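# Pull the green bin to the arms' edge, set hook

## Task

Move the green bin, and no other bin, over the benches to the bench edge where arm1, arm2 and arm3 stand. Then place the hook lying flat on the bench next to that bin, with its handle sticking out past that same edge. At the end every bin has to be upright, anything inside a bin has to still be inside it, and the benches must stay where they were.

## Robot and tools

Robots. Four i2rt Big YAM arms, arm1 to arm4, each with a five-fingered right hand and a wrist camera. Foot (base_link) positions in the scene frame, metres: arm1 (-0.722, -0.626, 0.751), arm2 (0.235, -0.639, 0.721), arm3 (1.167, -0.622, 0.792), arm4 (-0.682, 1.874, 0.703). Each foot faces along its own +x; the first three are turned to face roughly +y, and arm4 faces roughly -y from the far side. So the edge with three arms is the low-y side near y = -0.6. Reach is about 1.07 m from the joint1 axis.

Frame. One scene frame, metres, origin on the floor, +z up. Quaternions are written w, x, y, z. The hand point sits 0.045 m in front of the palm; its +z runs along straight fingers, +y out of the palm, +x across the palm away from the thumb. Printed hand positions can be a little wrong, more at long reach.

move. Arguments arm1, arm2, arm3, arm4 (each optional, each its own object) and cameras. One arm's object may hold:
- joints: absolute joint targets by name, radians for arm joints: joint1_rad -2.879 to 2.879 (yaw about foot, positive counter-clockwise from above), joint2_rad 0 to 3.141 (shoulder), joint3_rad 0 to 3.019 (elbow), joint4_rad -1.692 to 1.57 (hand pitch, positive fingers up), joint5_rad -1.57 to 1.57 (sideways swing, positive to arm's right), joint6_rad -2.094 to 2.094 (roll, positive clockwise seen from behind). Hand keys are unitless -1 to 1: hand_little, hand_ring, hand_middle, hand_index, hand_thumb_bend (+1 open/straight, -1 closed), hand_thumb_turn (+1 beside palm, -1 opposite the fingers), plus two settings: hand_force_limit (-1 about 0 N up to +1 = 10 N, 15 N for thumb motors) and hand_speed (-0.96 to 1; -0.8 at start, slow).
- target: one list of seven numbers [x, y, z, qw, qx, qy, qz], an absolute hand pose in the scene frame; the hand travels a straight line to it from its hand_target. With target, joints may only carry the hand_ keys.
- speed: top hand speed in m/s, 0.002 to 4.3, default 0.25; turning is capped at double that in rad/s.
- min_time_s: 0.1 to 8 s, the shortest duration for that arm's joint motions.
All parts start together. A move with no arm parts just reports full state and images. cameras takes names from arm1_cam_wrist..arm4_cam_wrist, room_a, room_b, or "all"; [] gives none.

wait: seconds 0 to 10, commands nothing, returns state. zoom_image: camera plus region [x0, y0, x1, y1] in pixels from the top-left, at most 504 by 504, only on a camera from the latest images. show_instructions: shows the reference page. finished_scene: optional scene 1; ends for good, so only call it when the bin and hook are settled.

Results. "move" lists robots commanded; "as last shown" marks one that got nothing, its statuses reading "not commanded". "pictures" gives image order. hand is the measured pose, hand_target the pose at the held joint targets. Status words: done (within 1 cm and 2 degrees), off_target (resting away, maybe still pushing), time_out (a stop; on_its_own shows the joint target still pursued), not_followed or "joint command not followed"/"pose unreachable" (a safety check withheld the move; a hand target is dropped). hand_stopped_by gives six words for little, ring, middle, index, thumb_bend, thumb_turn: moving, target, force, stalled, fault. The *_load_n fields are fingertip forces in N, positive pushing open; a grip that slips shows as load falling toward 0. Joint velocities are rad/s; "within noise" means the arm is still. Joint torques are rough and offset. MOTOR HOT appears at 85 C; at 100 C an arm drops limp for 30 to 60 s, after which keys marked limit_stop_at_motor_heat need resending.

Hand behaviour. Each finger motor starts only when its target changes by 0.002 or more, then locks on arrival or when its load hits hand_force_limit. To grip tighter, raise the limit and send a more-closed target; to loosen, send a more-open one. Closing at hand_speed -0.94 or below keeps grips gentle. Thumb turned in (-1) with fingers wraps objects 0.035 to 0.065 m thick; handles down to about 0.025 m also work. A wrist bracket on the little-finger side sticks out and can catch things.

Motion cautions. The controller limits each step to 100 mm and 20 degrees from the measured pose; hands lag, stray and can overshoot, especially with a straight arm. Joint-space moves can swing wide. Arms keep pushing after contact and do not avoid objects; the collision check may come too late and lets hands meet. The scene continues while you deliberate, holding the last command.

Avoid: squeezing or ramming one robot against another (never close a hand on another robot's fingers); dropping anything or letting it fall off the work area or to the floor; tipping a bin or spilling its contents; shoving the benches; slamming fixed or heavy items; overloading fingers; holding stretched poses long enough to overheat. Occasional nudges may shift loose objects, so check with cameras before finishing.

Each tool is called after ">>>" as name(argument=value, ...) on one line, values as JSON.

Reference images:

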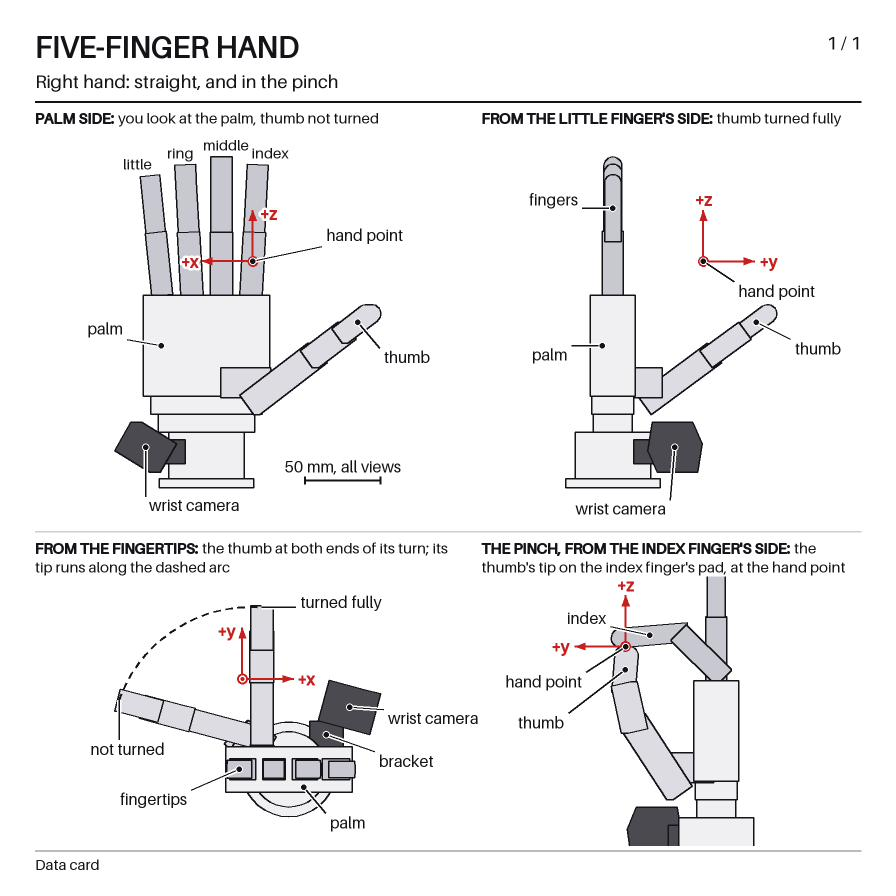

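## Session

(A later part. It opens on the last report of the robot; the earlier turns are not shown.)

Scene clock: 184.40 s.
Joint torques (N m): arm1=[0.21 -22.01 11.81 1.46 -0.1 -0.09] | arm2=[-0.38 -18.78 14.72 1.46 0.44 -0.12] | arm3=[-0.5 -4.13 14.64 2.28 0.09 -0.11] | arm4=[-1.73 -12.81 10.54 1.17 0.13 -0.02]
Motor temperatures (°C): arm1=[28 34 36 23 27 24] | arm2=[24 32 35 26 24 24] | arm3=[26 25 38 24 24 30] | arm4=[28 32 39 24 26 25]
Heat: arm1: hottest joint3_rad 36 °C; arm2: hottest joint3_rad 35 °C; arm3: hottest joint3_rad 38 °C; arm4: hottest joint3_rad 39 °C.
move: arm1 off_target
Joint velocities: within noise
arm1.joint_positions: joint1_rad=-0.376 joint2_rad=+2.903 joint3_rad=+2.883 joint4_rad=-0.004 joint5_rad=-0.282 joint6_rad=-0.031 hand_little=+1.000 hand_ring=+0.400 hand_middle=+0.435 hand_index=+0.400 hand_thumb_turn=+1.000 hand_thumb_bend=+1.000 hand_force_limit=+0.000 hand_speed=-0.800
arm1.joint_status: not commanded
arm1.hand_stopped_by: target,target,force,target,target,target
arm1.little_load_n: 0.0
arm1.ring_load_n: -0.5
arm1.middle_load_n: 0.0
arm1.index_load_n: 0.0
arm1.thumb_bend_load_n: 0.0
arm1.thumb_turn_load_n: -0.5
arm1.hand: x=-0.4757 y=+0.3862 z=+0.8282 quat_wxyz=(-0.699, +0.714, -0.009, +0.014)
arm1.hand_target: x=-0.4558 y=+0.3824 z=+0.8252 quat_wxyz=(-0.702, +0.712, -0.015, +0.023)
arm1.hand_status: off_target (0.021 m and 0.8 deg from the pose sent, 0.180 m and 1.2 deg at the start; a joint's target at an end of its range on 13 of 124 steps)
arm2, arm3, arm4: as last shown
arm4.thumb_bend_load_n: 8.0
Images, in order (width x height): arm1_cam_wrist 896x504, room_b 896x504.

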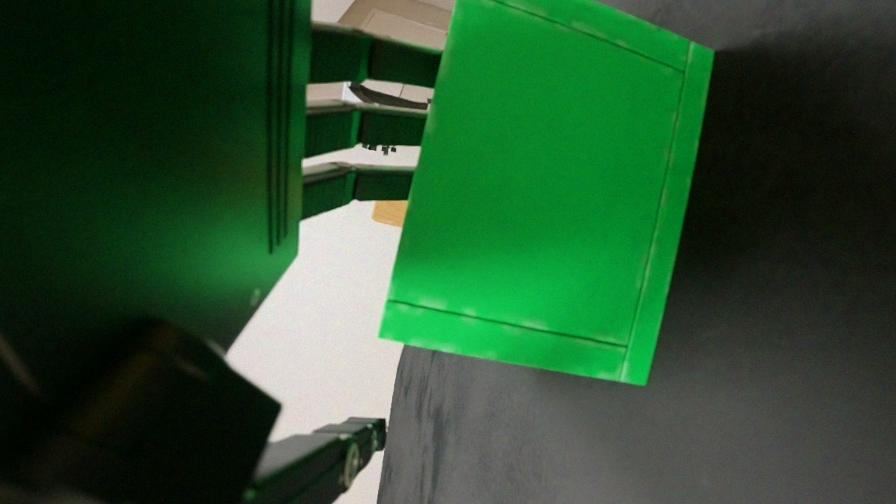

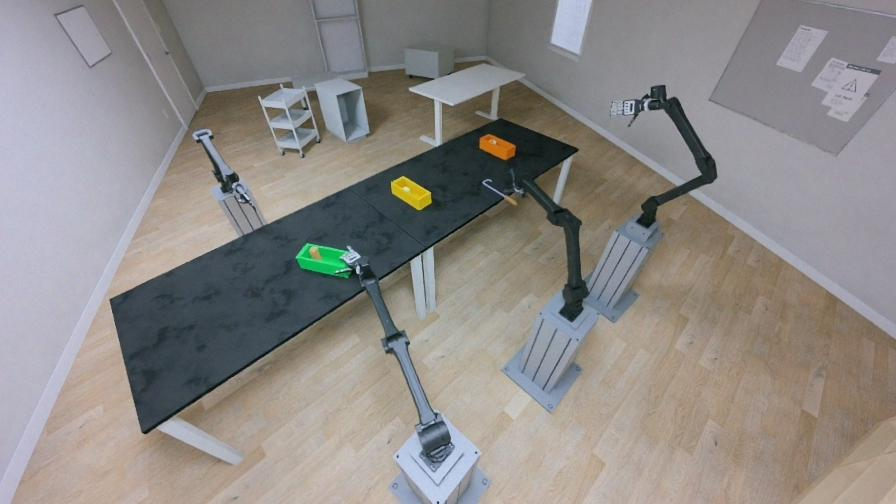

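>>> move(cameras=["room_a","room_b","arm1_cam_wrist","arm2_cam_wrist"])

Scene clock: 189.03 s.
Joint torques (N m): arm1=[0.32 -22.53 11.73 1.31 -0.09 -0.11] | arm2=[-0.38 -18.78 14.71 1.46 0.44 -0.13] | arm3=[-0.73 -4.48 14.39 2.37 0.11 -0.11] | arm4=[-1.61 -12.75 10.56 1.14 0.12 -0.01]
Motor temperatures (°C): arm1=[28 34 36 23 27 24] | arm2=[24 33 36 26 24 24] | arm3=[26 25 38 24 24 30] | arm4=[28 32 39 24 26 25]
Heat: arm1: hottest joint3_rad 36 °C; arm2: hottest joint3_rad 36 °C; arm3: hottest joint3_rad 38 °C; arm4: hottest joint3_rad 39 °C.
Joint velocities: within noise
arm1.joint_positions: joint1_rad=-0.376 joint2_rad=+2.903 joint3_rad=+2.883 joint4_rad=-0.004 joint5_rad=-0.282 joint6_rad=-0.031 hand_little=+1.000 hand_ring=+0.400 hand_middle=+0.435 hand_index=+0.400 hand_thumb_turn=+1.000 hand_thumb_bend=+1.000 hand_force_limit=+0.000 hand_speed=-0.800
arm1.joint_status: not commanded
arm1.hand_stopped_by: target,target,force,target,target,target
arm1.little_load_n: 0.0
arm1.ring_load_n: 0.0
arm1.middle_load_n: 0.0
arm1.index_load_n: 0.0
arm1.thumb_bend_load_n: 0.0
arm1.thumb_turn_load_n: 0.0
arm1.hand: x=-0.4757 y=+0.3862 z=+0.8282 quat_wxyz=(-0.699, +0.714, -0.009, +0.014) (m; scene frame)
arm1.hand_target: x=-0.4558 y=+0.3824 z=+0.8252 quat_wxyz=(-0.702, +0.712, -0.015, +0.023) (m; scene frame)
arm1.hand_status: off_target (0.021 m and 0.8 deg from the pose sent, 0.180 m and 1.2 deg at the start; a joint's target at an end of its range on 13 of 124 steps)
arm2.joint_positions: joint1_rad=-0.434 joint2_rad=+2.101 joint3_rad=+2.113 joint4_rad=-0.959 joint5_rad=+0.571 joint6_rad=+0.847 hand_little=+1.000 hand_ring=+1.000 hand_middle=+1.000 hand_index=+1.000 hand_thumb_turn=+1.000 hand_thumb_bend=+1.000 hand_force_limit=+0.000 hand_speed=-0.800
arm2.joint_status: not commanded
arm2.hand_stopped_by: target,target,target,target,target,target
arm2.little_load_n: 0.0
arm2.ring_load_n: 0.0
arm2.middle_load_n: 0.0
arm2.index_load_n: 0.0
arm2.thumb_bend_load_n: 0.0
arm2.thumb_turn_load_n: 0.0
arm2.hand: x=+0.6106 y=+0.0693 z=+0.9146 quat_wxyz=(-0.342, +0.685, -0.613, +0.196) (m; scene frame)
arm2.hand_target: x=+0.6194 y=+0.0791 z=+0.9302 quat_wxyz=(-0.358, +0.680, -0.610, +0.193) (m; scene frame)
arm2.hand_status: not commanded
arm3.joint_positions: joint1_rad=+0.007 joint2_rad=+0.996 joint3_rad=+1.653 joint4_rad=-1.015 joint5_rad=-0.002 joint6_rad=-1.557 hand_little=+1.000 hand_ring=+1.000 hand_middle=+1.000 hand_index=+1.000 hand_thumb_turn=+1.000 hand_thumb_bend=+1.000 hand_force_limit=+0.000 hand_speed=-0.800
arm3.joint_status: not commanded
arm3.hand_stopped_by: target,target,target,target,target,target
arm3.little_load_n: 0.5
arm3.ring_load_n: 0.0
arm3.middle_load_n: 0.0
arm3.index_load_n: 0.0
arm3.thumb_bend_load_n: 0.0
arm3.thumb_turn_load_n: 0.0
arm3.hand: x=+1.2539 y=-0.2099 z=+1.3857 quat_wxyz=(-0.393, +0.603, +0.559, +0.411) (m; scene frame)
arm3.hand_target: x=+1.2571 y=-0.2122 z=+1.4138 quat_wxyz=(-0.405, +0.590, +0.549, +0.432) (m; scene frame)
arm3.hand_status: not commanded
arm4.joint_positions: joint1_rad=+0.048 joint2_rad=+1.686 joint3_rad=+1.164 joint4_rad=+0.375 joint5_rad=-0.005 joint6_rad=-1.556 hand_little=+1.000 hand_ring=+1.000 hand_middle=+1.000 hand_index=+1.000 hand_thumb_turn=-1.000 hand_thumb_bend=-0.949 hand_force_limit=+0.000 hand_speed=-0.800
arm4.joint_status: not commanded
arm4.hand_stopped_by: target,target,target,target,force,target
arm4.little_load_n: 0.0
arm4.ring_load_n: 0.0
arm4.middle_load_n: 0.0
arm4.index_load_n: 0.0
arm4.thumb_bend_load_n: 8.0
arm4.thumb_turn_load_n: 0.5
arm4.hand: x=-0.7343 y=+1.1492 z=+0.9427 quat_wxyz=(+0.459, +0.537, -0.533, +0.465) (m; scene frame)
arm4.hand_target: x=-0.7400 y=+1.1500 z=+0.9499 quat_wxyz=(+0.464, +0.534, -0.534, +0.464) (m; scene frame)
arm4.hand_status: not commanded
pictures: arm1_cam_wrist, arm2_cam_wrist, room_a, room_b
Images, in order (width x height): arm1_cam_wrist 896x504, arm2_cam_wrist 896x504, room_a 896x504, room_b 896x504.

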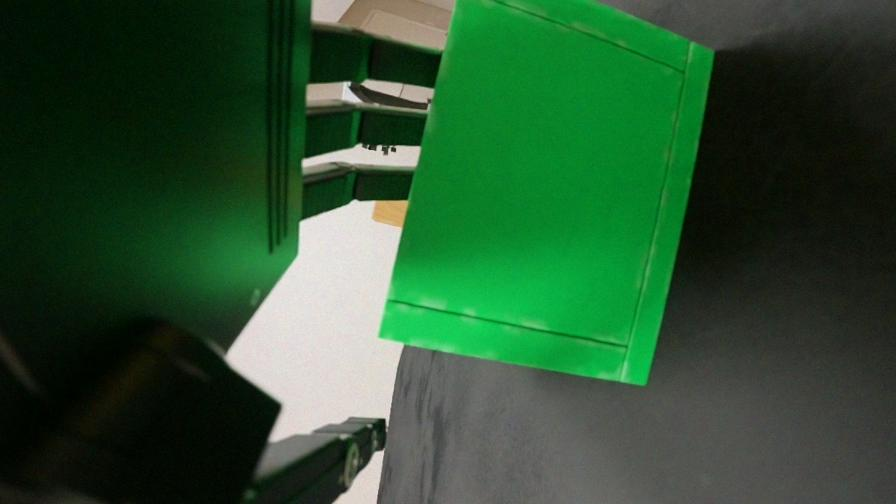

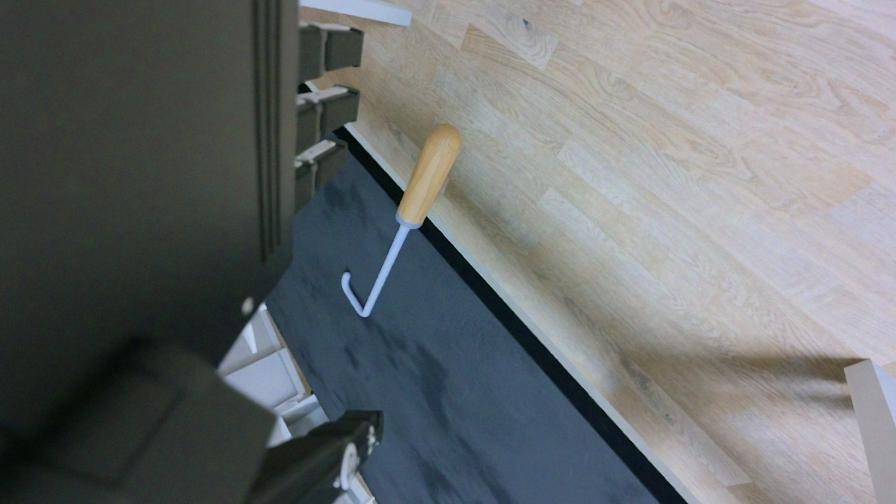

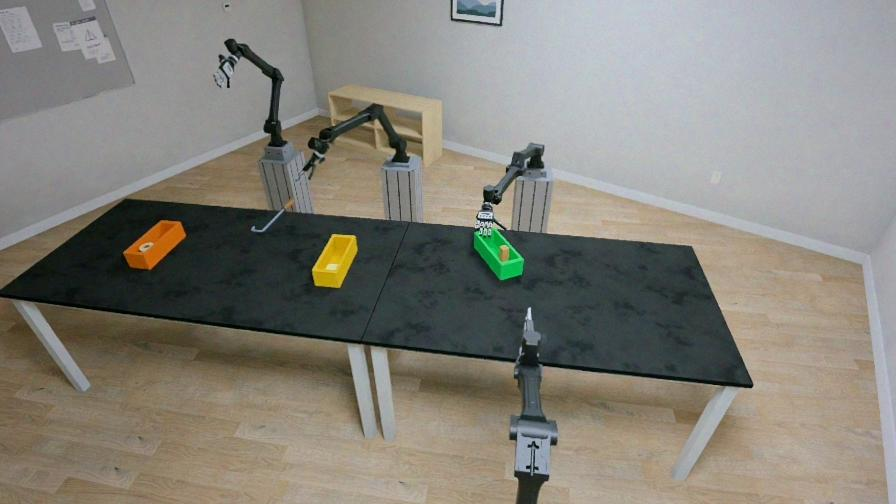

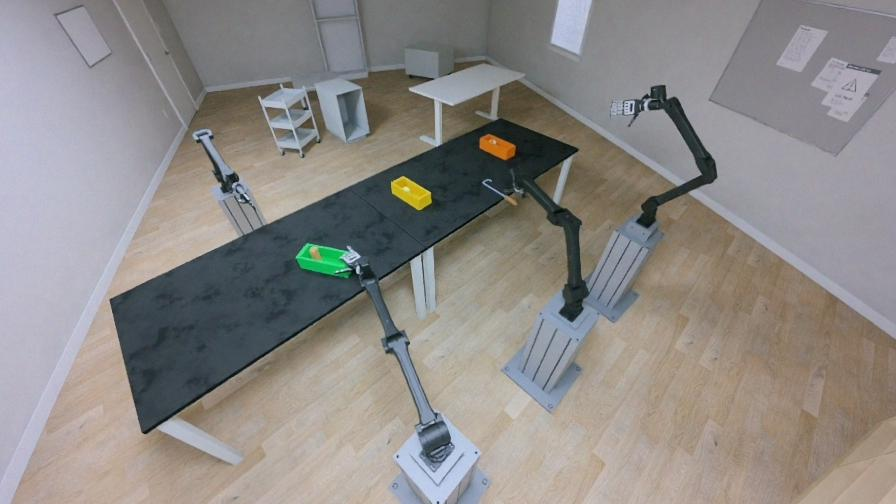

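>>> move(arm1={"target":[-0.445,0.325,0.824,0.7,-0.714,0.013,-0.02],"speed":0.06}, cameras=["room_b","arm1_cam_wrist"])

>>> zoom_image(camera="room_b", region=[260, 220, 410, 330])

Scene clock: 192.10 s.
Joint torques (N m): arm1=[0.21 -23.94 7.65 2.43 0.02 -0.12] | arm2=[-0.44 -18.78 14.71 1.46 0.44 -0.12] | arm3=[-0.85 -3.96 14.42 2.45 0.08 -0.15] | arm4=[-1.49 -12.75 10.62 1.14 0.13 -0.02]
Motor temperatures (°C): arm1=[28 34 36 23 27 24] | arm2=[24 33 36 26 24 24] | arm3=[26 25 38 24 24 30] | arm4=[28 32 39 24 26 25]
Heat: arm1: hottest joint3_rad 36 °C; arm2: hottest joint3_rad 36 °C; arm3: hottest joint3_rad 38 °C; arm4: hottest joint3_rad 39 °C.
move: arm1 off_target
Joint velocities: within noise
arm1.joint_positions: joint1_rad=-0.413 joint2_rad=+2.600 joint3_rad=+2.250 joint4_rad=+0.308 joint5_rad=-0.328 joint6_rad=-0.031 hand_little=+1.000 hand_ring=+0.400 hand_middle=+0.435 hand_index=+0.400 hand_thumb_turn=+1.000 hand_thumb_bend=+1.000 hand_force_limit=+0.000 hand_speed=-0.800
arm1.joint_status: not commanded
arm1.hand_stopped_by: target,target,force,target,target,target
arm1.little_load_n: 0.0
arm1.ring_load_n: 0.5
arm1.middle_load_n: -0.5
arm1.index_load_n: 0.0
arm1.thumb_bend_load_n: 0.0
arm1.thumb_turn_load_n: 0.0
arm1.hand: x=-0.4648 y=+0.3299 z=+0.8141 quat_wxyz=(-0.694, +0.720, -0.008, +0.008)
arm1.hand_target: x=-0.4451 y=+0.3251 z=+0.8240 quat_wxyz=(-0.700, +0.714, -0.013, +0.020)
arm1.hand_status: off_target (0.023 m and 1.8 deg from the pose sent, 0.069 m and 0.8 deg at the start)
arm2, arm3, arm4: as last shown
arm2.little_load_n: -0.5
arm3.little_load_n: 0.0
pictures: arm1_cam_wrist, room_b
Images, in order (width x height): arm1_cam_wrist 896x504, room_b 896x504.

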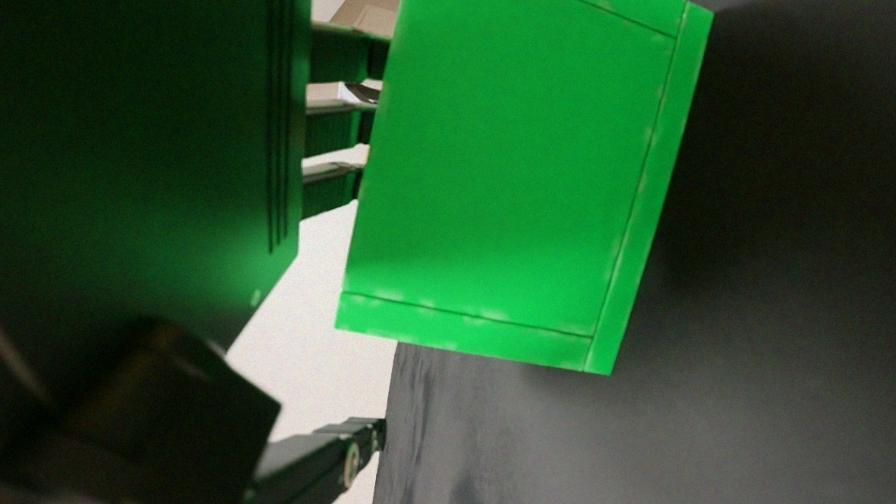

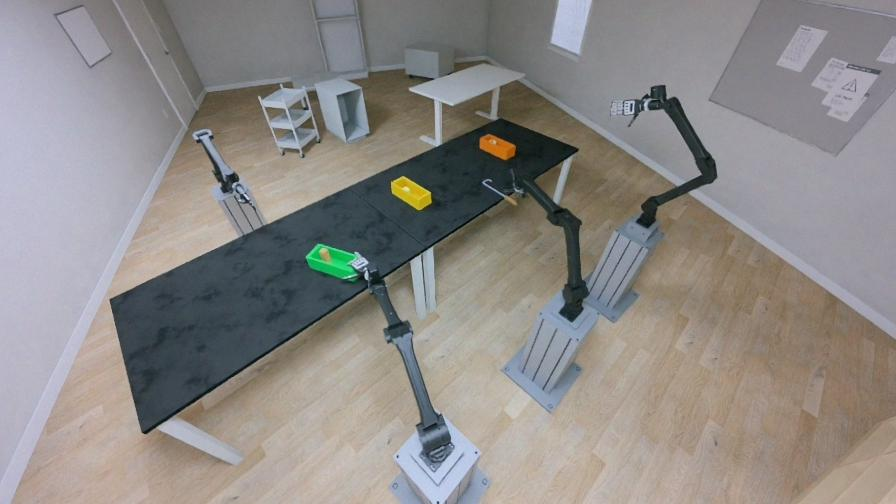

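Scaled by 3.360.

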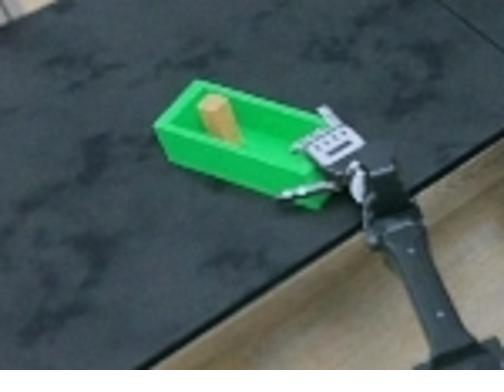

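>>> move(arm1={"target":[-0.455,0.34,0.93,0.7,-0.714,0.013,-0.02],"speed":0.12}, cameras=["arm1_cam_wrist"])

>>> move(arm1={"target":[-0.455,0.2,1.0,0.643,-0.766,0.013,-0.02],"speed":0.2,"joints":{"hand_index":1,"hand_middle":1,"hand_ring":1}}, cameras=["arm1_cam_wrist","room_b"])

Scene clock: 210.53 s.
Joint torques (N m): arm1=[1.85 -22.89 11.58 1.5 -0.07 -0.13] | arm2=[-0.38 -18.78 14.71 1.47 0.45 -0.12] | arm3=[-0.26 -4.78 14.35 2.35 0.07 -0.13] | arm4=[-1.61 -12.81 10.59 1.17 0.13 -0.02]
Motor temperatures (°C): arm1=[28 35 34 24 27 24] | arm2=[24 33 36 26 24 24] | arm3=[26 25 38 24 24 30] | arm4=[28 32 39 24 26 25]
Heat: arm1: hottest joint2_rad 35 °C; arm2: hottest joint3_rad 36 °C; arm3: hottest joint3_rad 38 °C; arm4: hottest joint3_rad 39 °C.
move: arm1 off_target
Joint velocities: within noise
arm1.joint_positions: joint1_rad=-0.413 joint2_rad=+2.514 joint3_rad=+2.339 joint4_rad=+0.116 joint5_rad=-0.306 joint6_rad=-0.031 hand_little=+1.000 hand_ring=+0.400 hand_middle=+0.435 hand_index=+0.400 hand_thumb_turn=+1.000 hand_thumb_bend=+1.000 hand_force_limit=+0.000 hand_speed=-0.800
arm1.joint_status: not commanded
arm1.hand_stopped_by: target,target,force,target,target,target
arm1.little_load_n: 0.0
arm1.ring_load_n: 0.0
arm1.middle_load_n: 0.0
arm1.index_load_n: 0.0
arm1.thumb_bend_load_n: 0.0
arm1.thumb_turn_load_n: -0.5
arm1.hand: x=-0.4577 y=+0.3328 z=+0.9046 quat_wxyz=(-0.688, +0.726, -0.018, +0.014)
arm1.hand_target: x=-0.4554 y=+0.3381 z=+0.9301 quat_wxyz=(-0.700, +0.714, -0.013, +0.020)
arm1.hand_status: off_target (0.027 m and 2.1 deg from the pose sent, 0.117 m and 1.8 deg at the start)
arm2, arm3, arm4: as last shown
arm2.little_load_n: 0.0
arm2.thumb_turn_load_n: -0.5
Images, in order (width x height): arm1_cam_wrist 896x504.

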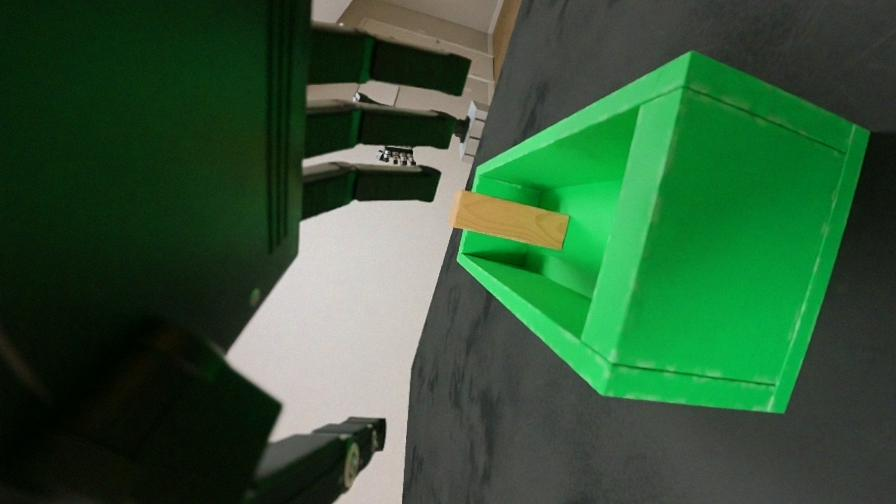

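Scene clock: 212.23 s.
Joint torques (N m): arm1=[0.85 -18.9 8.29 1.44 -0.29 -0.2] | arm2=[-0.38 -18.84 14.72 1.47 0.45 -0.12] | arm3=[-0.5 -4.37 14.35 2.47 0.08 -0.11] | arm4=[-1.67 -12.69 10.56 1.18 0.13 -0.03]
Motor temperatures (°C): arm1=[28 35 34 24 27 24] | arm2=[24 33 36 26 24 24] | arm3=[26 25 38 24 24 30] | arm4=[28 32 39 24 26 25]
Heat: arm1: hottest joint2_rad 35 °C; arm2: hottest joint3_rad 36 °C; arm3: hottest joint3_rad 38 °C; arm4: hottest joint3_rad 39 °C.
move: arm1 done
Joint velocities: within noise
arm1.joint_positions: joint1_rad=-0.464 joint2_rad=+2.051 joint3_rad=+1.854 joint4_rad=+0.018 joint5_rad=-0.354 joint6_rad=-0.084 hand_little=+1.000 hand_ring=+1.000 hand_middle=+1.000 hand_index=+1.000 hand_thumb_turn=+1.000 hand_thumb_bend=+1.000 hand_force_limit=+0.000 hand_speed=-0.800
arm1.joint_status: all done
arm1.hand_stopped_by: target,target,target,target,target,target
arm1.little_load_n: 0.0
arm1.ring_load_n: 0.0
arm1.middle_load_n: 0.0
arm1.index_load_n: 0.0
arm1.thumb_bend_load_n: 0.0
arm1.thumb_turn_load_n: 0.0
arm1.hand: x=-0.4620 y=+0.2032 z=+1.0025 quat_wxyz=(-0.646, +0.763, -0.015, +0.015)
arm1.hand_target: x=-0.4552 y=+0.2000 z=+1.0000 quat_wxyz=(-0.643, +0.766, -0.013, +0.020)
arm1.hand_status: done (0.008 m and 0.8 deg from the pose sent, 0.164 m and 7.0 deg at the start)
arm2, arm3, arm4: as last shown
arm2.thumb_turn_load_n: 0.0
Images, in order (width x height): arm1_cam_wrist 896x504, room_b 896x504.

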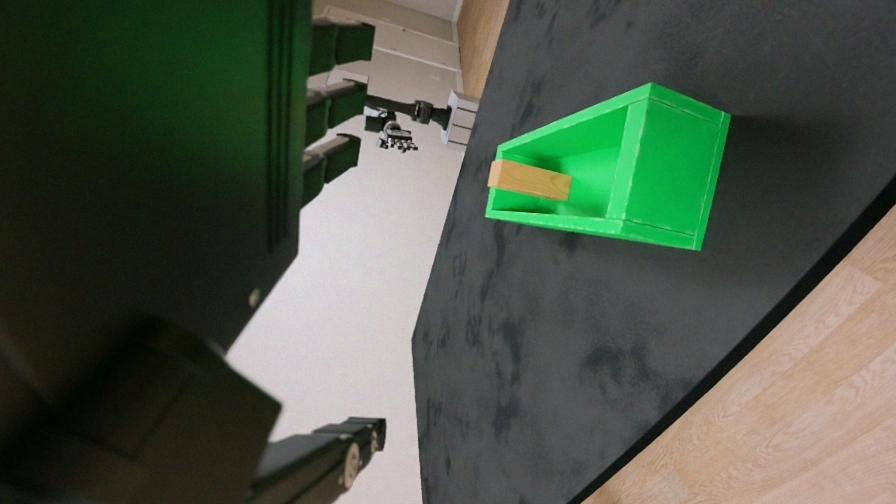

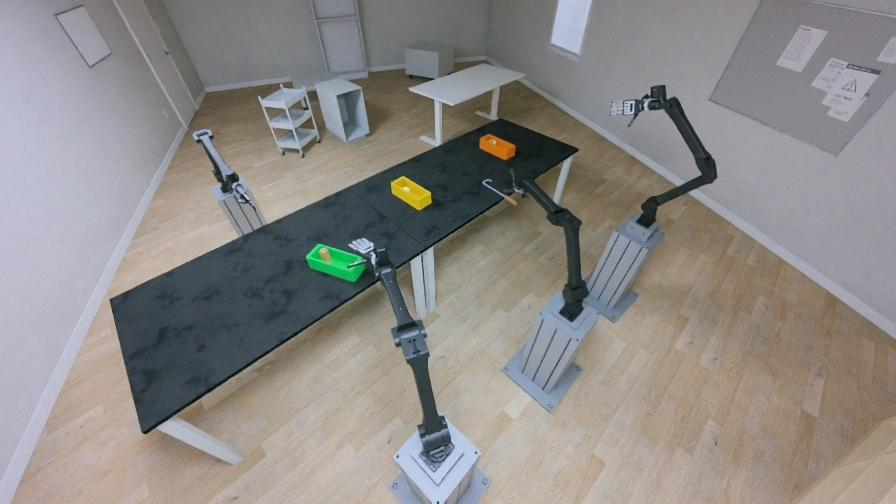

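>>> move(arm1={"target":[-0.446,0.36,0.92,0.7,-0.714,0.013,-0.02],"speed":0.2,"joints":{"hand_index":0.1,"hand_middle":0.1,"hand_ring":0.1}}, cameras=["arm1_cam_wrist"])

Scene clock: 223.90 s.
Joint torques (N m): arm1=[2.26 -22.01 11.92 1.43 -0.25 0.03] | arm2=[-0.44 -18.73 14.69 1.46 0.44 -0.13] | arm3=[-1.08 -4.19 14.35 2.41 0.11 -0.09] | arm4=[-1.55 -12.86 10.61 1.16 0.13 -0.02]
Motor temperatures (°C): arm1=[27 35 34 24 27 24] | arm2=[24 33 36 25 24 24] | arm3=[26 25 39 24 24 30] | arm4=[28 32 39 24 26 25]
Heat: arm1: hottest joint2_rad 35 °C; arm2: hottest joint3_rad 36 °C; arm3: hottest joint3_rad 39 °C; arm4: hottest joint3_rad 39 °C.
move: arm1 off_target
Joint velocities: within noise
arm1.joint_positions: joint1_rad=-0.423 joint2_rad=+2.628 joint3_rad=+2.575 joint4_rad=+0.016 joint5_rad=-0.304 joint6_rad=-0.047 hand_little=+1.000 hand_ring=+0.100 hand_middle=+0.100 hand_index=+0.100 hand_thumb_turn=+1.000 hand_thumb_bend=+1.000 hand_force_limit=+0.000 hand_speed=-0.800
arm1.joint_status: all done
arm1.hand_stopped_by: target,target,target,target,target,target
arm1.little_load_n: 0.0
arm1.ring_load_n: 0.0
arm1.middle_load_n: 0.0
arm1.index_load_n: 0.0
arm1.thumb_bend_load_n: 0.0
arm1.thumb_turn_load_n: -0.5
arm1.hand: x=-0.4381 y=+0.3522 z=+0.9143 quat_wxyz=(-0.694, +0.719, -0.014, +0.027)
arm1.hand_target: x=-0.4463 y=+0.3588 z=+0.9199 quat_wxyz=(-0.700, +0.713, -0.013, +0.020)
arm1.hand_status: off_target (0.013 m and 1.2 deg from the pose sent, 0.178 m and 8.4 deg at the start)
arm2, arm3, arm4: as last shown
arm2.thumb_bend_load_n: -0.5
Images, in order (width x height): arm1_cam_wrist 896x504.

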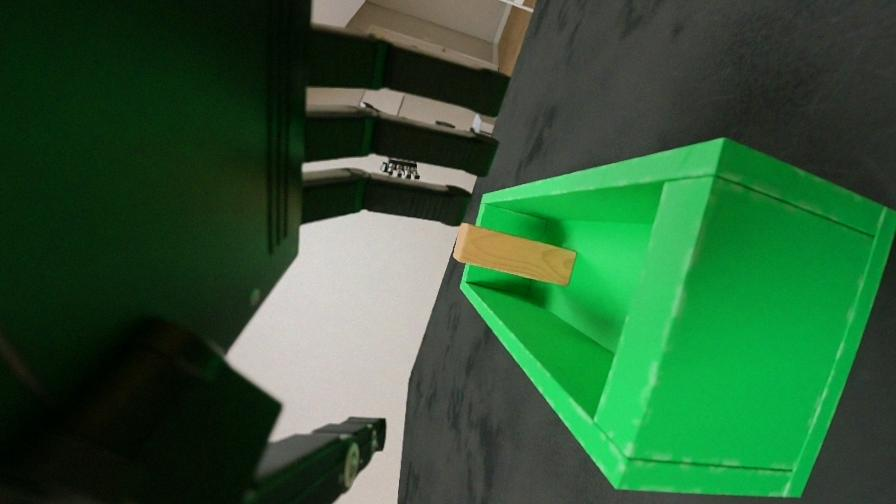

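>>> move(arm1={"target":[-0.458,0.364,0.825,0.7,-0.714,0.013,-0.02],"speed":0.1}, cameras=["arm1_cam_wrist","room_b"])

>>> zoom_image(camera="room_b", region=[280, 220, 430, 330])

Scene clock: 226.10 s.
Joint torques (N m): arm1=[3.02 -20.89 9.1 2.14 -0.05 0.02] | arm2=[-0.44 -18.9 14.71 1.47 0.45 -0.12] | arm3=[-0.79 -4.95 14.49 2.44 0.05 -0.11] | arm4=[-1.49 -12.81 10.59 1.18 0.13 -0.03]
Motor temperatures (°C): arm1=[27 35 34 24 27 24] | arm2=[24 33 36 25 24 24] | arm3=[26 25 39 24 24 30] | arm4=[28 32 38 24 26 25]
Heat: arm1: hottest joint2_rad 35 °C; arm2: hottest joint3_rad 36 °C; arm3: hottest joint3_rad 39 °C; arm4: hottest joint3_rad 38 °C.
move: arm1 off_target
Joint velocities: within noise
arm1.joint_positions: joint1_rad=-0.420 joint2_rad=+2.681 joint3_rad=+2.495 joint4_rad=+0.179 joint5_rad=-0.296 joint6_rad=-0.047 hand_little=+1.000 hand_ring=+0.100 hand_middle=+0.100 hand_index=+0.100 hand_thumb_turn=+1.000 hand_thumb_bend=+1.000 hand_force_limit=+0.000 hand_speed=-0.800
arm1.joint_status: not commanded
arm1.hand_stopped_by: target,target,target,target,target,target
arm1.little_load_n: 0.0
arm1.ring_load_n: 0.0
arm1.middle_load_n: 0.0
arm1.index_load_n: 0.0
arm1.thumb_bend_load_n: 0.0
arm1.thumb_turn_load_n: 0.0
arm1.hand: x=-0.4398 y=+0.3554 z=+0.8525 quat_wxyz=(-0.705, +0.709, -0.013, +0.032)
arm1.hand_target: x=-0.4587 y=+0.3613 z=+0.8253 quat_wxyz=(-0.700, +0.714, -0.013, +0.020)
arm1.hand_status: off_target (0.034 m and 1.6 deg from the pose sent, 0.092 m and 1.2 deg at the start)
arm2, arm3, arm4: as last shown
arm2.index_load_n: -0.5
arm2.thumb_bend_load_n: 0.0
arm4.thumb_turn_load_n: 1.0
Images, in order (width x height): arm1_cam_wrist 896x504, room_b 896x504.

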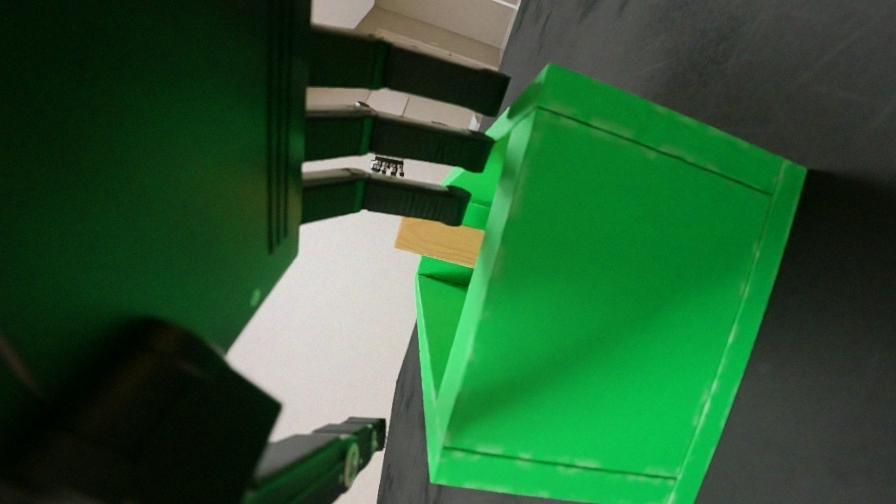

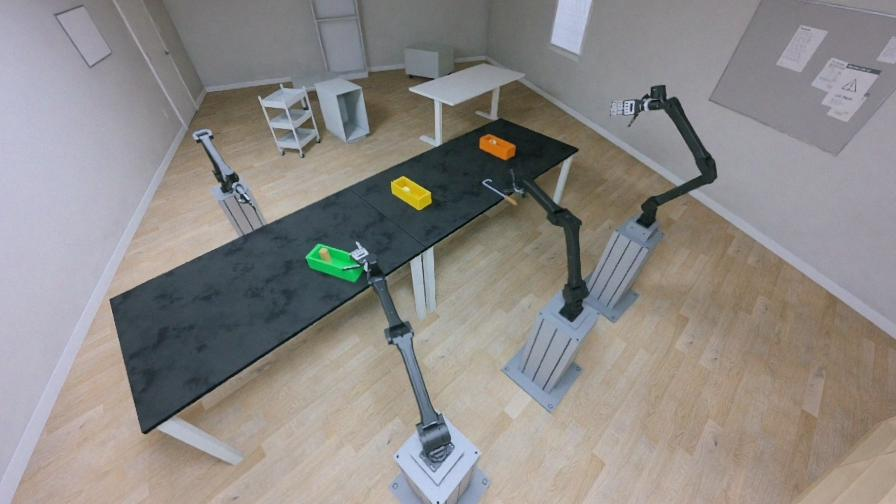

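Scaled by 3.360.

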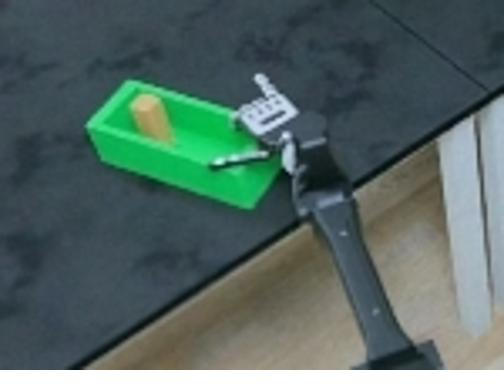

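>>> move(arm1={"target":[-0.478,0.366,0.885,0.7,-0.714,0.013,-0.02],"speed":0.12})

>>> move(arm1={"target":[-0.484,0.366,0.82,0.7,-0.714,0.013,-0.02],"speed":0.1}, cameras=["arm1_cam_wrist"])

Scene clock: 228.27 s.
Joint torques (N m): arm1=[2.73 -24.23 9.8 1.47 -0.04 0.07] | arm2=[-0.38 -18.78 14.69 1.44 0.44 -0.12] | arm3=[-0.67 -3.96 14.34 2.28 0.05 -0.12] | arm4=[-1.67 -12.75 10.59 1.14 0.12 -0.02]
Motor temperatures (°C): arm1=[27 36 34 24 27 24] | arm2=[24 33 36 25 24 24] | arm3=[26 25 39 24 24 30] | arm4=[28 32 38 24 26 25]
Heat: arm1: hottest joint2_rad 36 °C; arm2: hottest joint3_rad 36 °C; arm3: hottest joint3_rad 39 °C; arm4: hottest joint3_rad 38 °C.
move: arm1 off_target
Joint velocities: within noise
arm1.joint_positions: joint1_rad=-0.387 joint2_rad=+2.657 joint3_rad=+2.495 joint4_rad=+0.115 joint5_rad=-0.272 joint6_rad=-0.047 hand_little=+1.000 hand_ring=+0.100 hand_middle=+0.100 hand_index=+0.100 hand_thumb_turn=+1.000 hand_thumb_bend=+1.000 hand_force_limit=+0.000 hand_speed=-0.800
arm1.joint_status: not commanded
arm1.hand_stopped_by: target,target,target,target,target,target
arm1.little_load_n: 0.0
arm1.ring_load_n: 0.0
arm1.middle_load_n: 0.0
arm1.index_load_n: 0.0
arm1.thumb_bend_load_n: 0.0
arm1.thumb_turn_load_n: -0.5
arm1.hand: x=-0.4693 y=+0.3611 z=+0.8609 quat_wxyz=(-0.691, +0.722, -0.013, +0.024)
arm1.hand_target: x=-0.4780 y=+0.3654 z=+0.8848 quat_wxyz=(-0.700, +0.714, -0.013, +0.020)
arm1.hand_status: off_target (0.026 m and 1.5 deg from the pose sent, 0.051 m and 1.6 deg at the start)
arm2, arm3, arm4: as last shown
arm2.index_load_n: 0.0
arm4.thumb_turn_load_n: 0.5
pictures: none

Scene clock: 229.67 s.
Joint torques (N m): arm1=[2.84 -22.12 8.58 2.44 -0.04 0.05] | arm2=[-0.44 -18.84 14.68 1.48 0.44 -0.12] | arm3=[0.09 -4.42 14.24 2.41 0.09 -0.11] | arm4=[-1.49 -12.86 10.59 1.2 0.14 -0.01]
Motor temperatures (°C): arm1=[27 36 34 24 27 24] | arm2=[24 33 36 25 24 24] | arm3=[26 25 39 24 24 30] | arm4=[28 32 38 24 26 25]
Heat: arm1: hottest joint2_rad 36 °C; arm2: hottest joint3_rad 36 °C; arm3: hottest joint3_rad 39 °C; arm4: hottest joint3_rad 38 °C.
move: arm1 off_target
Joint velocities: within noise
arm1.joint_positions: joint1_rad=-0.387 joint2_rad=+2.676 joint3_rad=+2.447 joint4_rad=+0.208 joint5_rad=-0.266 joint6_rad=-0.047 hand_little=+1.000 hand_ring=+0.100 hand_middle=+0.100 hand_index=+0.100 hand_thumb_turn=+1.000 hand_thumb_bend=+1.000 hand_force_limit=+0.000 hand_speed=-0.800
arm1.joint_status: not commanded
arm1.hand_stopped_by: target,target,target,target,target,target
arm1.little_load_n: 0.0
arm1.ring_load_n: 0.0
arm1.middle_load_n: 0.0
arm1.index_load_n: 0.0
arm1.thumb_bend_load_n: 0.0
arm1.thumb_turn_load_n: -0.5
arm1.hand: x=-0.4691 y=+0.3603 z=+0.8347 quat_wxyz=(-0.700, +0.714, -0.013, +0.029)
arm1.hand_target: x=-0.4841 y=+0.3648 z=+0.8201 quat_wxyz=(-0.700, +0.714, -0.013, +0.020)
arm1.hand_status: off_target (0.022 m and 1.1 deg from the pose sent, 0.044 m and 1.4 deg at the start)
arm2, arm3, arm4: as last shown
arm2.little_load_n: 0.5
arm3.thumb_turn_load_n: 0.5
Images, in order (width x height): arm1_cam_wrist 896x504.

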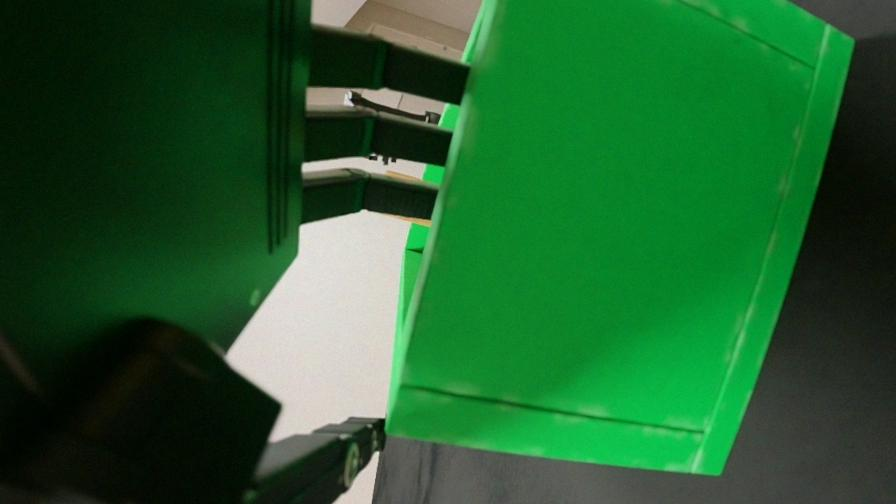

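>>> move(arm1={"target":[-0.478,0.3,0.818,0.7,-0.714,0.013,-0.02],"speed":0.06}, cameras=["arm1_cam_wrist","room_b"])

>>> zoom_image(camera="room_b", region=[280, 220, 430, 330])

Scene clock: 233.13 s.
Joint torques (N m): arm1=[0.09 -22.77 7.24 2.44 -0.22 0.05] | arm2=[-0.44 -18.78 14.69 1.46 0.44 -0.12] | arm3=[-0.62 -4.78 14.39 2.4 0.11 -0.11] | arm4=[-1.55 -12.81 10.59 1.17 0.13 -0.02]
Motor temperatures (°C): arm1=[27 37 34 24 27 24] | arm2=[24 33 37 25 24 24] | arm3=[26 25 39 24 24 30] | arm4=[28 32 38 24 26 25]
Heat: arm1: hottest joint2_rad 37 °C; arm2: hottest joint3_rad 37 °C; arm3: hottest joint3_rad 39 °C; arm4: hottest joint3_rad 38 °C.
move: arm1 off_target
Joint velocities: within noise
arm1.joint_positions: joint1_rad=-0.387 joint2_rad=+2.494 joint3_rad=+2.026 joint4_rad=+0.431 joint5_rad=-0.295 joint6_rad=-0.047 hand_little=+1.000 hand_ring=+0.100 hand_middle=+0.100 hand_index=+0.100 hand_thumb_turn=+1.000 hand_thumb_bend=+1.000 hand_force_limit=+0.000 hand_speed=-0.800
arm1.joint_status: not commanded
arm1.hand_stopped_by: target,target,target,target,target,target
arm1.little_load_n: 0.0
arm1.ring_load_n: 0.5
arm1.middle_load_n: 0.0
arm1.index_load_n: 0.0
arm1.thumb_bend_load_n: 0.0
arm1.thumb_turn_load_n: 0.0
arm1.hand: x=-0.4937 y=+0.3049 z=+0.8109 quat_wxyz=(-0.695, +0.719, -0.004, +0.017)
arm1.hand_target: x=-0.4780 y=+0.3002 z=+0.8180 quat_wxyz=(-0.700, +0.714, -0.013, +0.020)
arm1.hand_status: off_target (0.018 m and 1.3 deg from the pose sent, 0.063 m and 1.0 deg at the start)
arm2.joint_positions: joint1_rad=-0.434 joint2_rad=+2.101 joint3_rad=+2.113 joint4_rad=-0.959 joint5_rad=+0.571 joint6_rad=+0.847 hand_little=+1.000 hand_ring=+1.000 hand_middle=+1.000 hand_index=+1.000 hand_thumb_turn=+1.000 hand_thumb_bend=+1.000 hand_force_limit=+0.000 hand_speed=-0.800
arm2.joint_status: not commanded
arm2.hand_stopped_by: target,target,target,target,target,target
arm2.little_load_n: 0.0
arm2.ring_load_n: 0.0
arm2.middle_load_n: 0.0
arm2.index_load_n: 0.0
arm2.thumb_bend_load_n: 0.0
arm2.thumb_turn_load_n: -0.5
arm2.hand: x=+0.6106 y=+0.0693 z=+0.9146 quat_wxyz=(-0.342, +0.685, -0.613, +0.196)
arm2.hand_target: x=+0.6194 y=+0.0791 z=+0.9302 quat_wxyz=(-0.358, +0.680, -0.610, +0.193)
arm2.hand_status: not commanded
arm3.joint_positions: joint1_rad=+0.007 joint2_rad=+0.996 joint3_rad=+1.653 joint4_rad=-1.015 joint5_rad=-0.002 joint6_rad=-1.557 hand_little=+1.000 hand_ring=+1.000 hand_middle=+1.000 hand_index=+1.000 hand_thumb_turn=+1.000 hand_thumb_bend=+1.000 hand_force_limit=+0.000 hand_speed=-0.800
arm3.joint_status: not commanded
arm3.hand_stopped_by: target,target,target,target,target,target
arm3.little_load_n: 0.0
arm3.ring_load_n: 0.0
arm3.middle_load_n: 0.0
arm3.index_load_n: 0.0
arm3.thumb_bend_load_n: 0.0
arm3.thumb_turn_load_n: 0.0
arm3.hand: x=+1.2539 y=-0.2099 z=+1.3857 quat_wxyz=(-0.393, +0.603, +0.559, +0.411)
arm3.hand_target: x=+1.2571 y=-0.2122 z=+1.4138 quat_wxyz=(-0.405, +0.590, +0.549, +0.432)
arm3.hand_status: not commanded
arm4.joint_positions: joint1_rad=+0.048 joint2_rad=+1.686 joint3_rad=+1.164 joint4_rad=+0.375 joint5_rad=-0.005 joint6_rad=-1.556 hand_little=+1.000 hand_ring=+1.000 hand_middle=+1.000 hand_index=+1.000 hand_thumb_turn=-1.000 hand_thumb_bend=-0.949 hand_force_limit=+0.000 hand_speed=-0.800
arm4.joint_status: not commanded
arm4.hand_stopped_by: target,target,target,target,force,target
arm4.little_load_n: 0.0
arm4.ring_load_n: 0.0
arm4.middle_load_n: 0.0
arm4.index_load_n: -0.5
arm4.thumb_bend_load_n: 8.0
arm4.thumb_turn_load_n: 0.5
arm4.hand: x=-0.7343 y=+1.1492 z=+0.9427 quat_wxyz=(+0.459, +0.537, -0.533, +0.465)
arm4.hand_target: x=-0.7400 y=+1.1500 z=+0.9499 quat_wxyz=(+0.464, +0.534, -0.534, +0.464)
arm4.hand_status: not commanded
Images, in order (width x height): arm1_cam_wrist 896x504, room_b 896x504.

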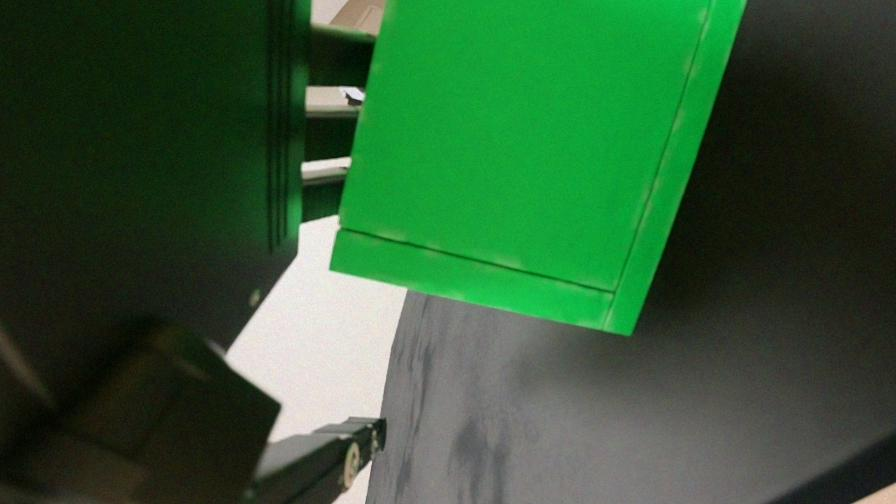

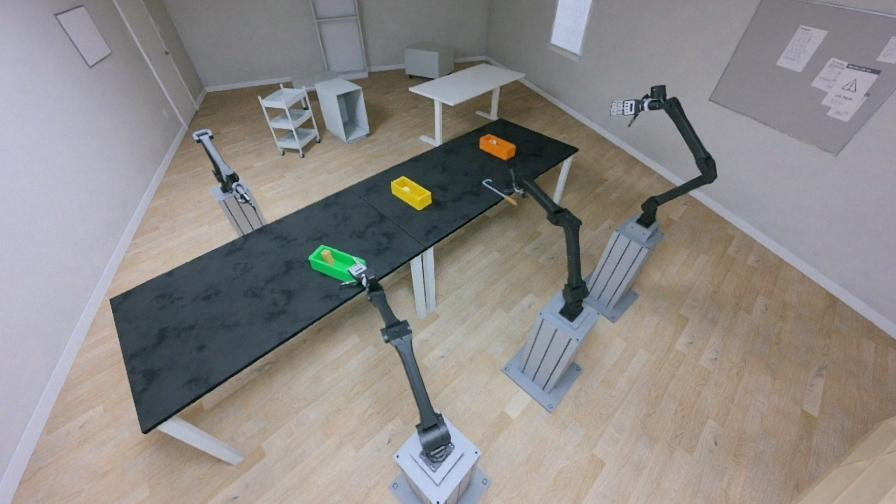

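Scaled by 3.360.

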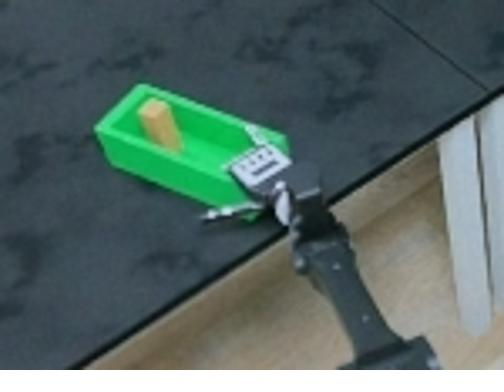

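>>> move(arm1={"target":[-0.47,0.272,0.82,0.7,-0.714,0.013,-0.02],"speed":0.06}, cameras=["arm1_cam_wrist"])

>>> move(arm1={"target":[-0.47,0.29,0.93,0.7,-0.714,0.013,-0.02],"speed":0.12})

>>> move(arm1={"target":[-0.5,0.16,1.02,0.643,-0.766,0.013,-0.02],"speed":0.2,"joints":{"hand_index":1,"hand_middle":1,"hand_ring":1}}, cameras=["arm1_cam_wrist"])

Scene clock: 236.10 s.
Joint torques (N m): arm1=[0.5 -22.01 6.97 2.22 -0.13 0.01] | arm2=[-0.38 -18.78 14.71 1.47 0.44 -0.13] | arm3=[-1.2 -5.07 14.52 2.13 0.11 -0.07] | arm4=[-1.61 -12.86 10.59 1.16 0.13 -0.01]
Motor temperatures (°C): arm1=[27 37 34 24 27 24] | arm2=[24 33 37 25 24 24] | arm3=[26 25 39 24 24 30] | arm4=[28 32 38 24 26 25]
Heat: arm1: hottest joint2_rad 37 °C; arm2: hottest joint3_rad 37 °C; arm3: hottest joint3_rad 39 °C; arm4: hottest joint3_rad 38 °C.
move: arm1 off_target
Joint velocities: within noise
arm1.joint_positions: joint1_rad=-0.408 joint2_rad=+2.429 joint3_rad=+1.899 joint4_rad=+0.490 joint5_rad=-0.319 joint6_rad=-0.047 hand_little=+1.000 hand_ring=+0.100 hand_middle=+0.100 hand_index=+0.100 hand_thumb_turn=+1.000 hand_thumb_bend=+1.000 hand_force_limit=+0.000 hand_speed=-0.800
arm1.joint_status: not commanded
arm1.hand_stopped_by: target,target,target,target,target,target
arm1.little_load_n: 0.0
arm1.ring_load_n: 0.5
arm1.middle_load_n: -0.5
arm1.index_load_n: 0.0
arm1.thumb_bend_load_n: 0.0
arm1.thumb_turn_load_n: -0.5
arm1.hand: x=-0.4863 y=+0.2769 z=+0.8105 quat_wxyz=(-0.694, +0.720, -0.004, +0.015)
arm1.hand_target: x=-0.4703 y=+0.2721 z=+0.8197 quat_wxyz=(-0.700, +0.714, -0.013, +0.020)
arm1.hand_status: off_target (0.020 m and 1.5 deg from the pose sent, 0.042 m and 1.3 deg at the start)
arm2, arm3, arm4: as last shown
arm2.thumb_turn_load_n: 0.0
arm3.thumb_bend_load_n: 0.5
arm4.ring_load_n: -0.5
arm4.middle_load_n: -0.5
arm4.index_load_n: 0.0
Images, in order (width x height): arm1_cam_wrist 896x504.

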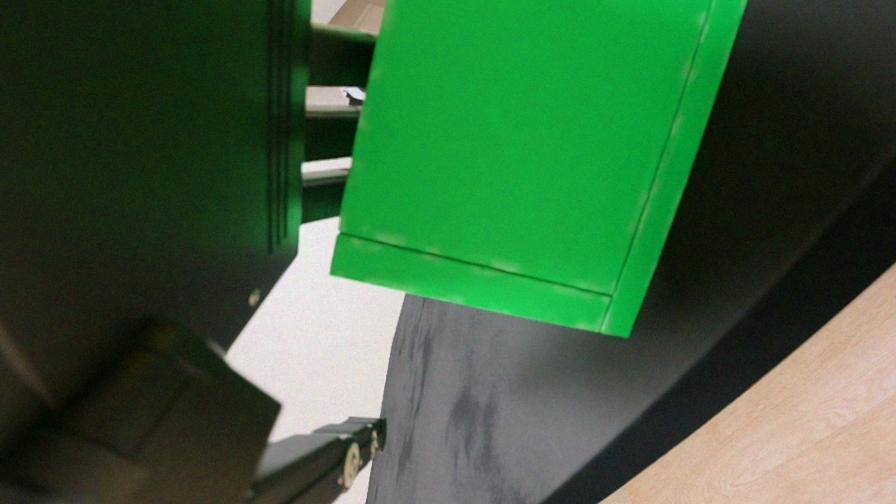

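Scene clock: 237.90 s.
Joint torques (N m): arm1=[0.91 -21.3 11.22 1.39 -0.03 0.05] | arm2=[-0.38 -18.84 14.72 1.44 0.45 -0.12] | arm3=[-0.85 -4.19 14.32 2.4 0.09 -0.11] | arm4=[-1.44 -12.75 10.56 1.13 0.13 -0.02]
Motor temperatures (°C): arm1=[27 37 34 24 27 24] | arm2=[24 33 37 25 24 24] | arm3=[26 25 39 24 24 30] | arm4=[28 32 38 24 26 25]
Heat: arm1: hottest joint2_rad 37 °C; arm2: hottest joint3_rad 37 °C; arm3: hottest joint3_rad 39 °C; arm4: hottest joint3_rad 38 °C.
move: arm1 off_target
Joint velocities: within noise
arm1.joint_positions: joint1_rad=-0.409 joint2_rad=+2.326 joint3_rad=+1.981 joint4_rad=+0.286 joint5_rad=-0.311 joint6_rad=-0.047 hand_little=+1.000 hand_ring=+0.100 hand_middle=+0.100 hand_index=+0.100 hand_thumb_turn=+1.000 hand_thumb_bend=+1.000 hand_force_limit=+0.000 hand_speed=-0.800
arm1.joint_status: not commanded
arm1.hand_stopped_by: target,target,target,target,target,target
arm1.little_load_n: 0.0
arm1.ring_load_n: 0.0
arm1.middle_load_n: 0.0
arm1.index_load_n: 0.0
arm1.thumb_bend_load_n: 0.0
arm1.thumb_turn_load_n: -0.5
arm1.hand: x=-0.4805 y=+0.2829 z=+0.9029 quat_wxyz=(-0.687, +0.726, -0.009, +0.016)
arm1.hand_target: x=-0.4706 y=+0.2884 z=+0.9303 quat_wxyz=(-0.700, +0.714, -0.013, +0.020)
arm1.hand_status: off_target (0.030 m and 2.1 deg from the pose sent, 0.121 m and 1.5 deg at the start)
arm2, arm3, arm4: as last shown
arm2.index_load_n: -0.5
arm2.thumb_turn_load_n: -0.5
arm3.thumb_bend_load_n: 0.0
arm4.ring_load_n: 0.0
arm4.middle_load_n: 0.0
arm4.thumb_turn_load_n: 1.0
pictures: none

Scene clock: 240.00 s.
Joint torques (N m): arm1=[0.5 -16.5 8.27 1.46 -0.29 -0.19] | arm2=[-0.38 -18.84 14.69 1.47 0.43 -0.12] | arm3=[-0.5 -4.66 14.43 2.18 0.12 -0.12] | arm4=[-1.61 -12.75 10.55 1.16 0.13 -0.02]
Motor temperatures (°C): arm1=[27 37 34 24 27 24] | arm2=[24 33 37 25 24 24] | arm3=[26 25 39 24 24 30] | arm4=[28 32 38 24 26 25]
Heat: arm1: hottest joint2_rad 37 °C; arm2: hottest joint3_rad 37 °C; arm3: hottest joint3_rad 39 °C; arm4: hottest joint3_rad 38 °C.
move: arm1 off_target
Joint velocities: within noise
arm1.joint_positions: joint1_rad=-0.419 joint2_rad=+1.893 joint3_rad=+1.657 joint4_rad=+0.059 joint5_rad=-0.315 joint6_rad=-0.076 hand_little=+1.000 hand_ring=+1.000 hand_middle=+1.000 hand_index=+1.000 hand_thumb_turn=+1.000 hand_thumb_bend=+1.000 hand_force_limit=+0.000 hand_speed=-0.800
arm1.joint_status: all done
arm1.hand_stopped_by: target,target,target,target,target,target
arm1.little_load_n: -0.5
arm1.ring_load_n: 0.0
arm1.middle_load_n: 0.0
arm1.index_load_n: 0.0
arm1.thumb_bend_load_n: 0.0
arm1.thumb_turn_load_n: 0.0
arm1.hand: x=-0.5117 y=+0.1643 z=+1.0228 quat_wxyz=(-0.646, +0.763, -0.012, +0.013)
arm1.hand_target: x=-0.5001 y=+0.1600 z=+1.0201 quat_wxyz=(-0.643, +0.766, -0.013, +0.020)
arm1.hand_status: off_target (0.013 m and 1.0 deg from the pose sent, 0.171 m and 6.8 deg at the start)
arm2, arm3, arm4: as last shown
arm2.index_load_n: 0.0
arm4.thumb_bend_load_n: 7.5
arm4.thumb_turn_load_n: 0.5
Images, in order (width x height): arm1_cam_wrist 896x504.

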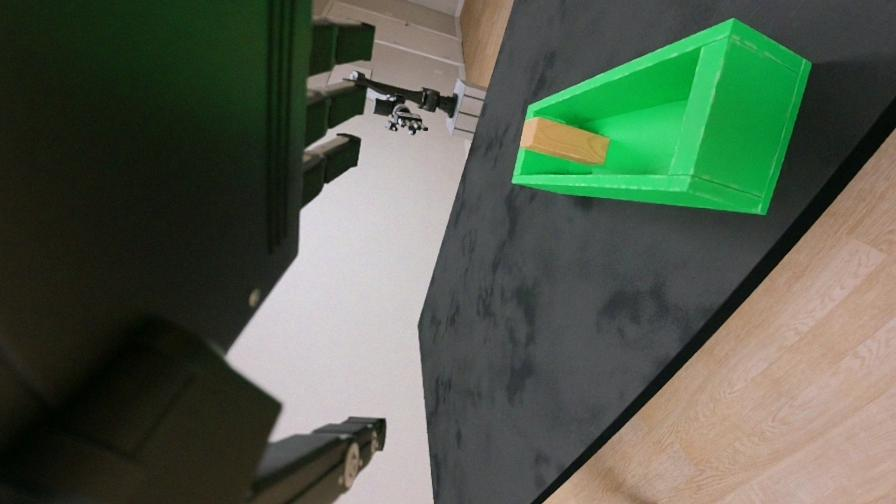

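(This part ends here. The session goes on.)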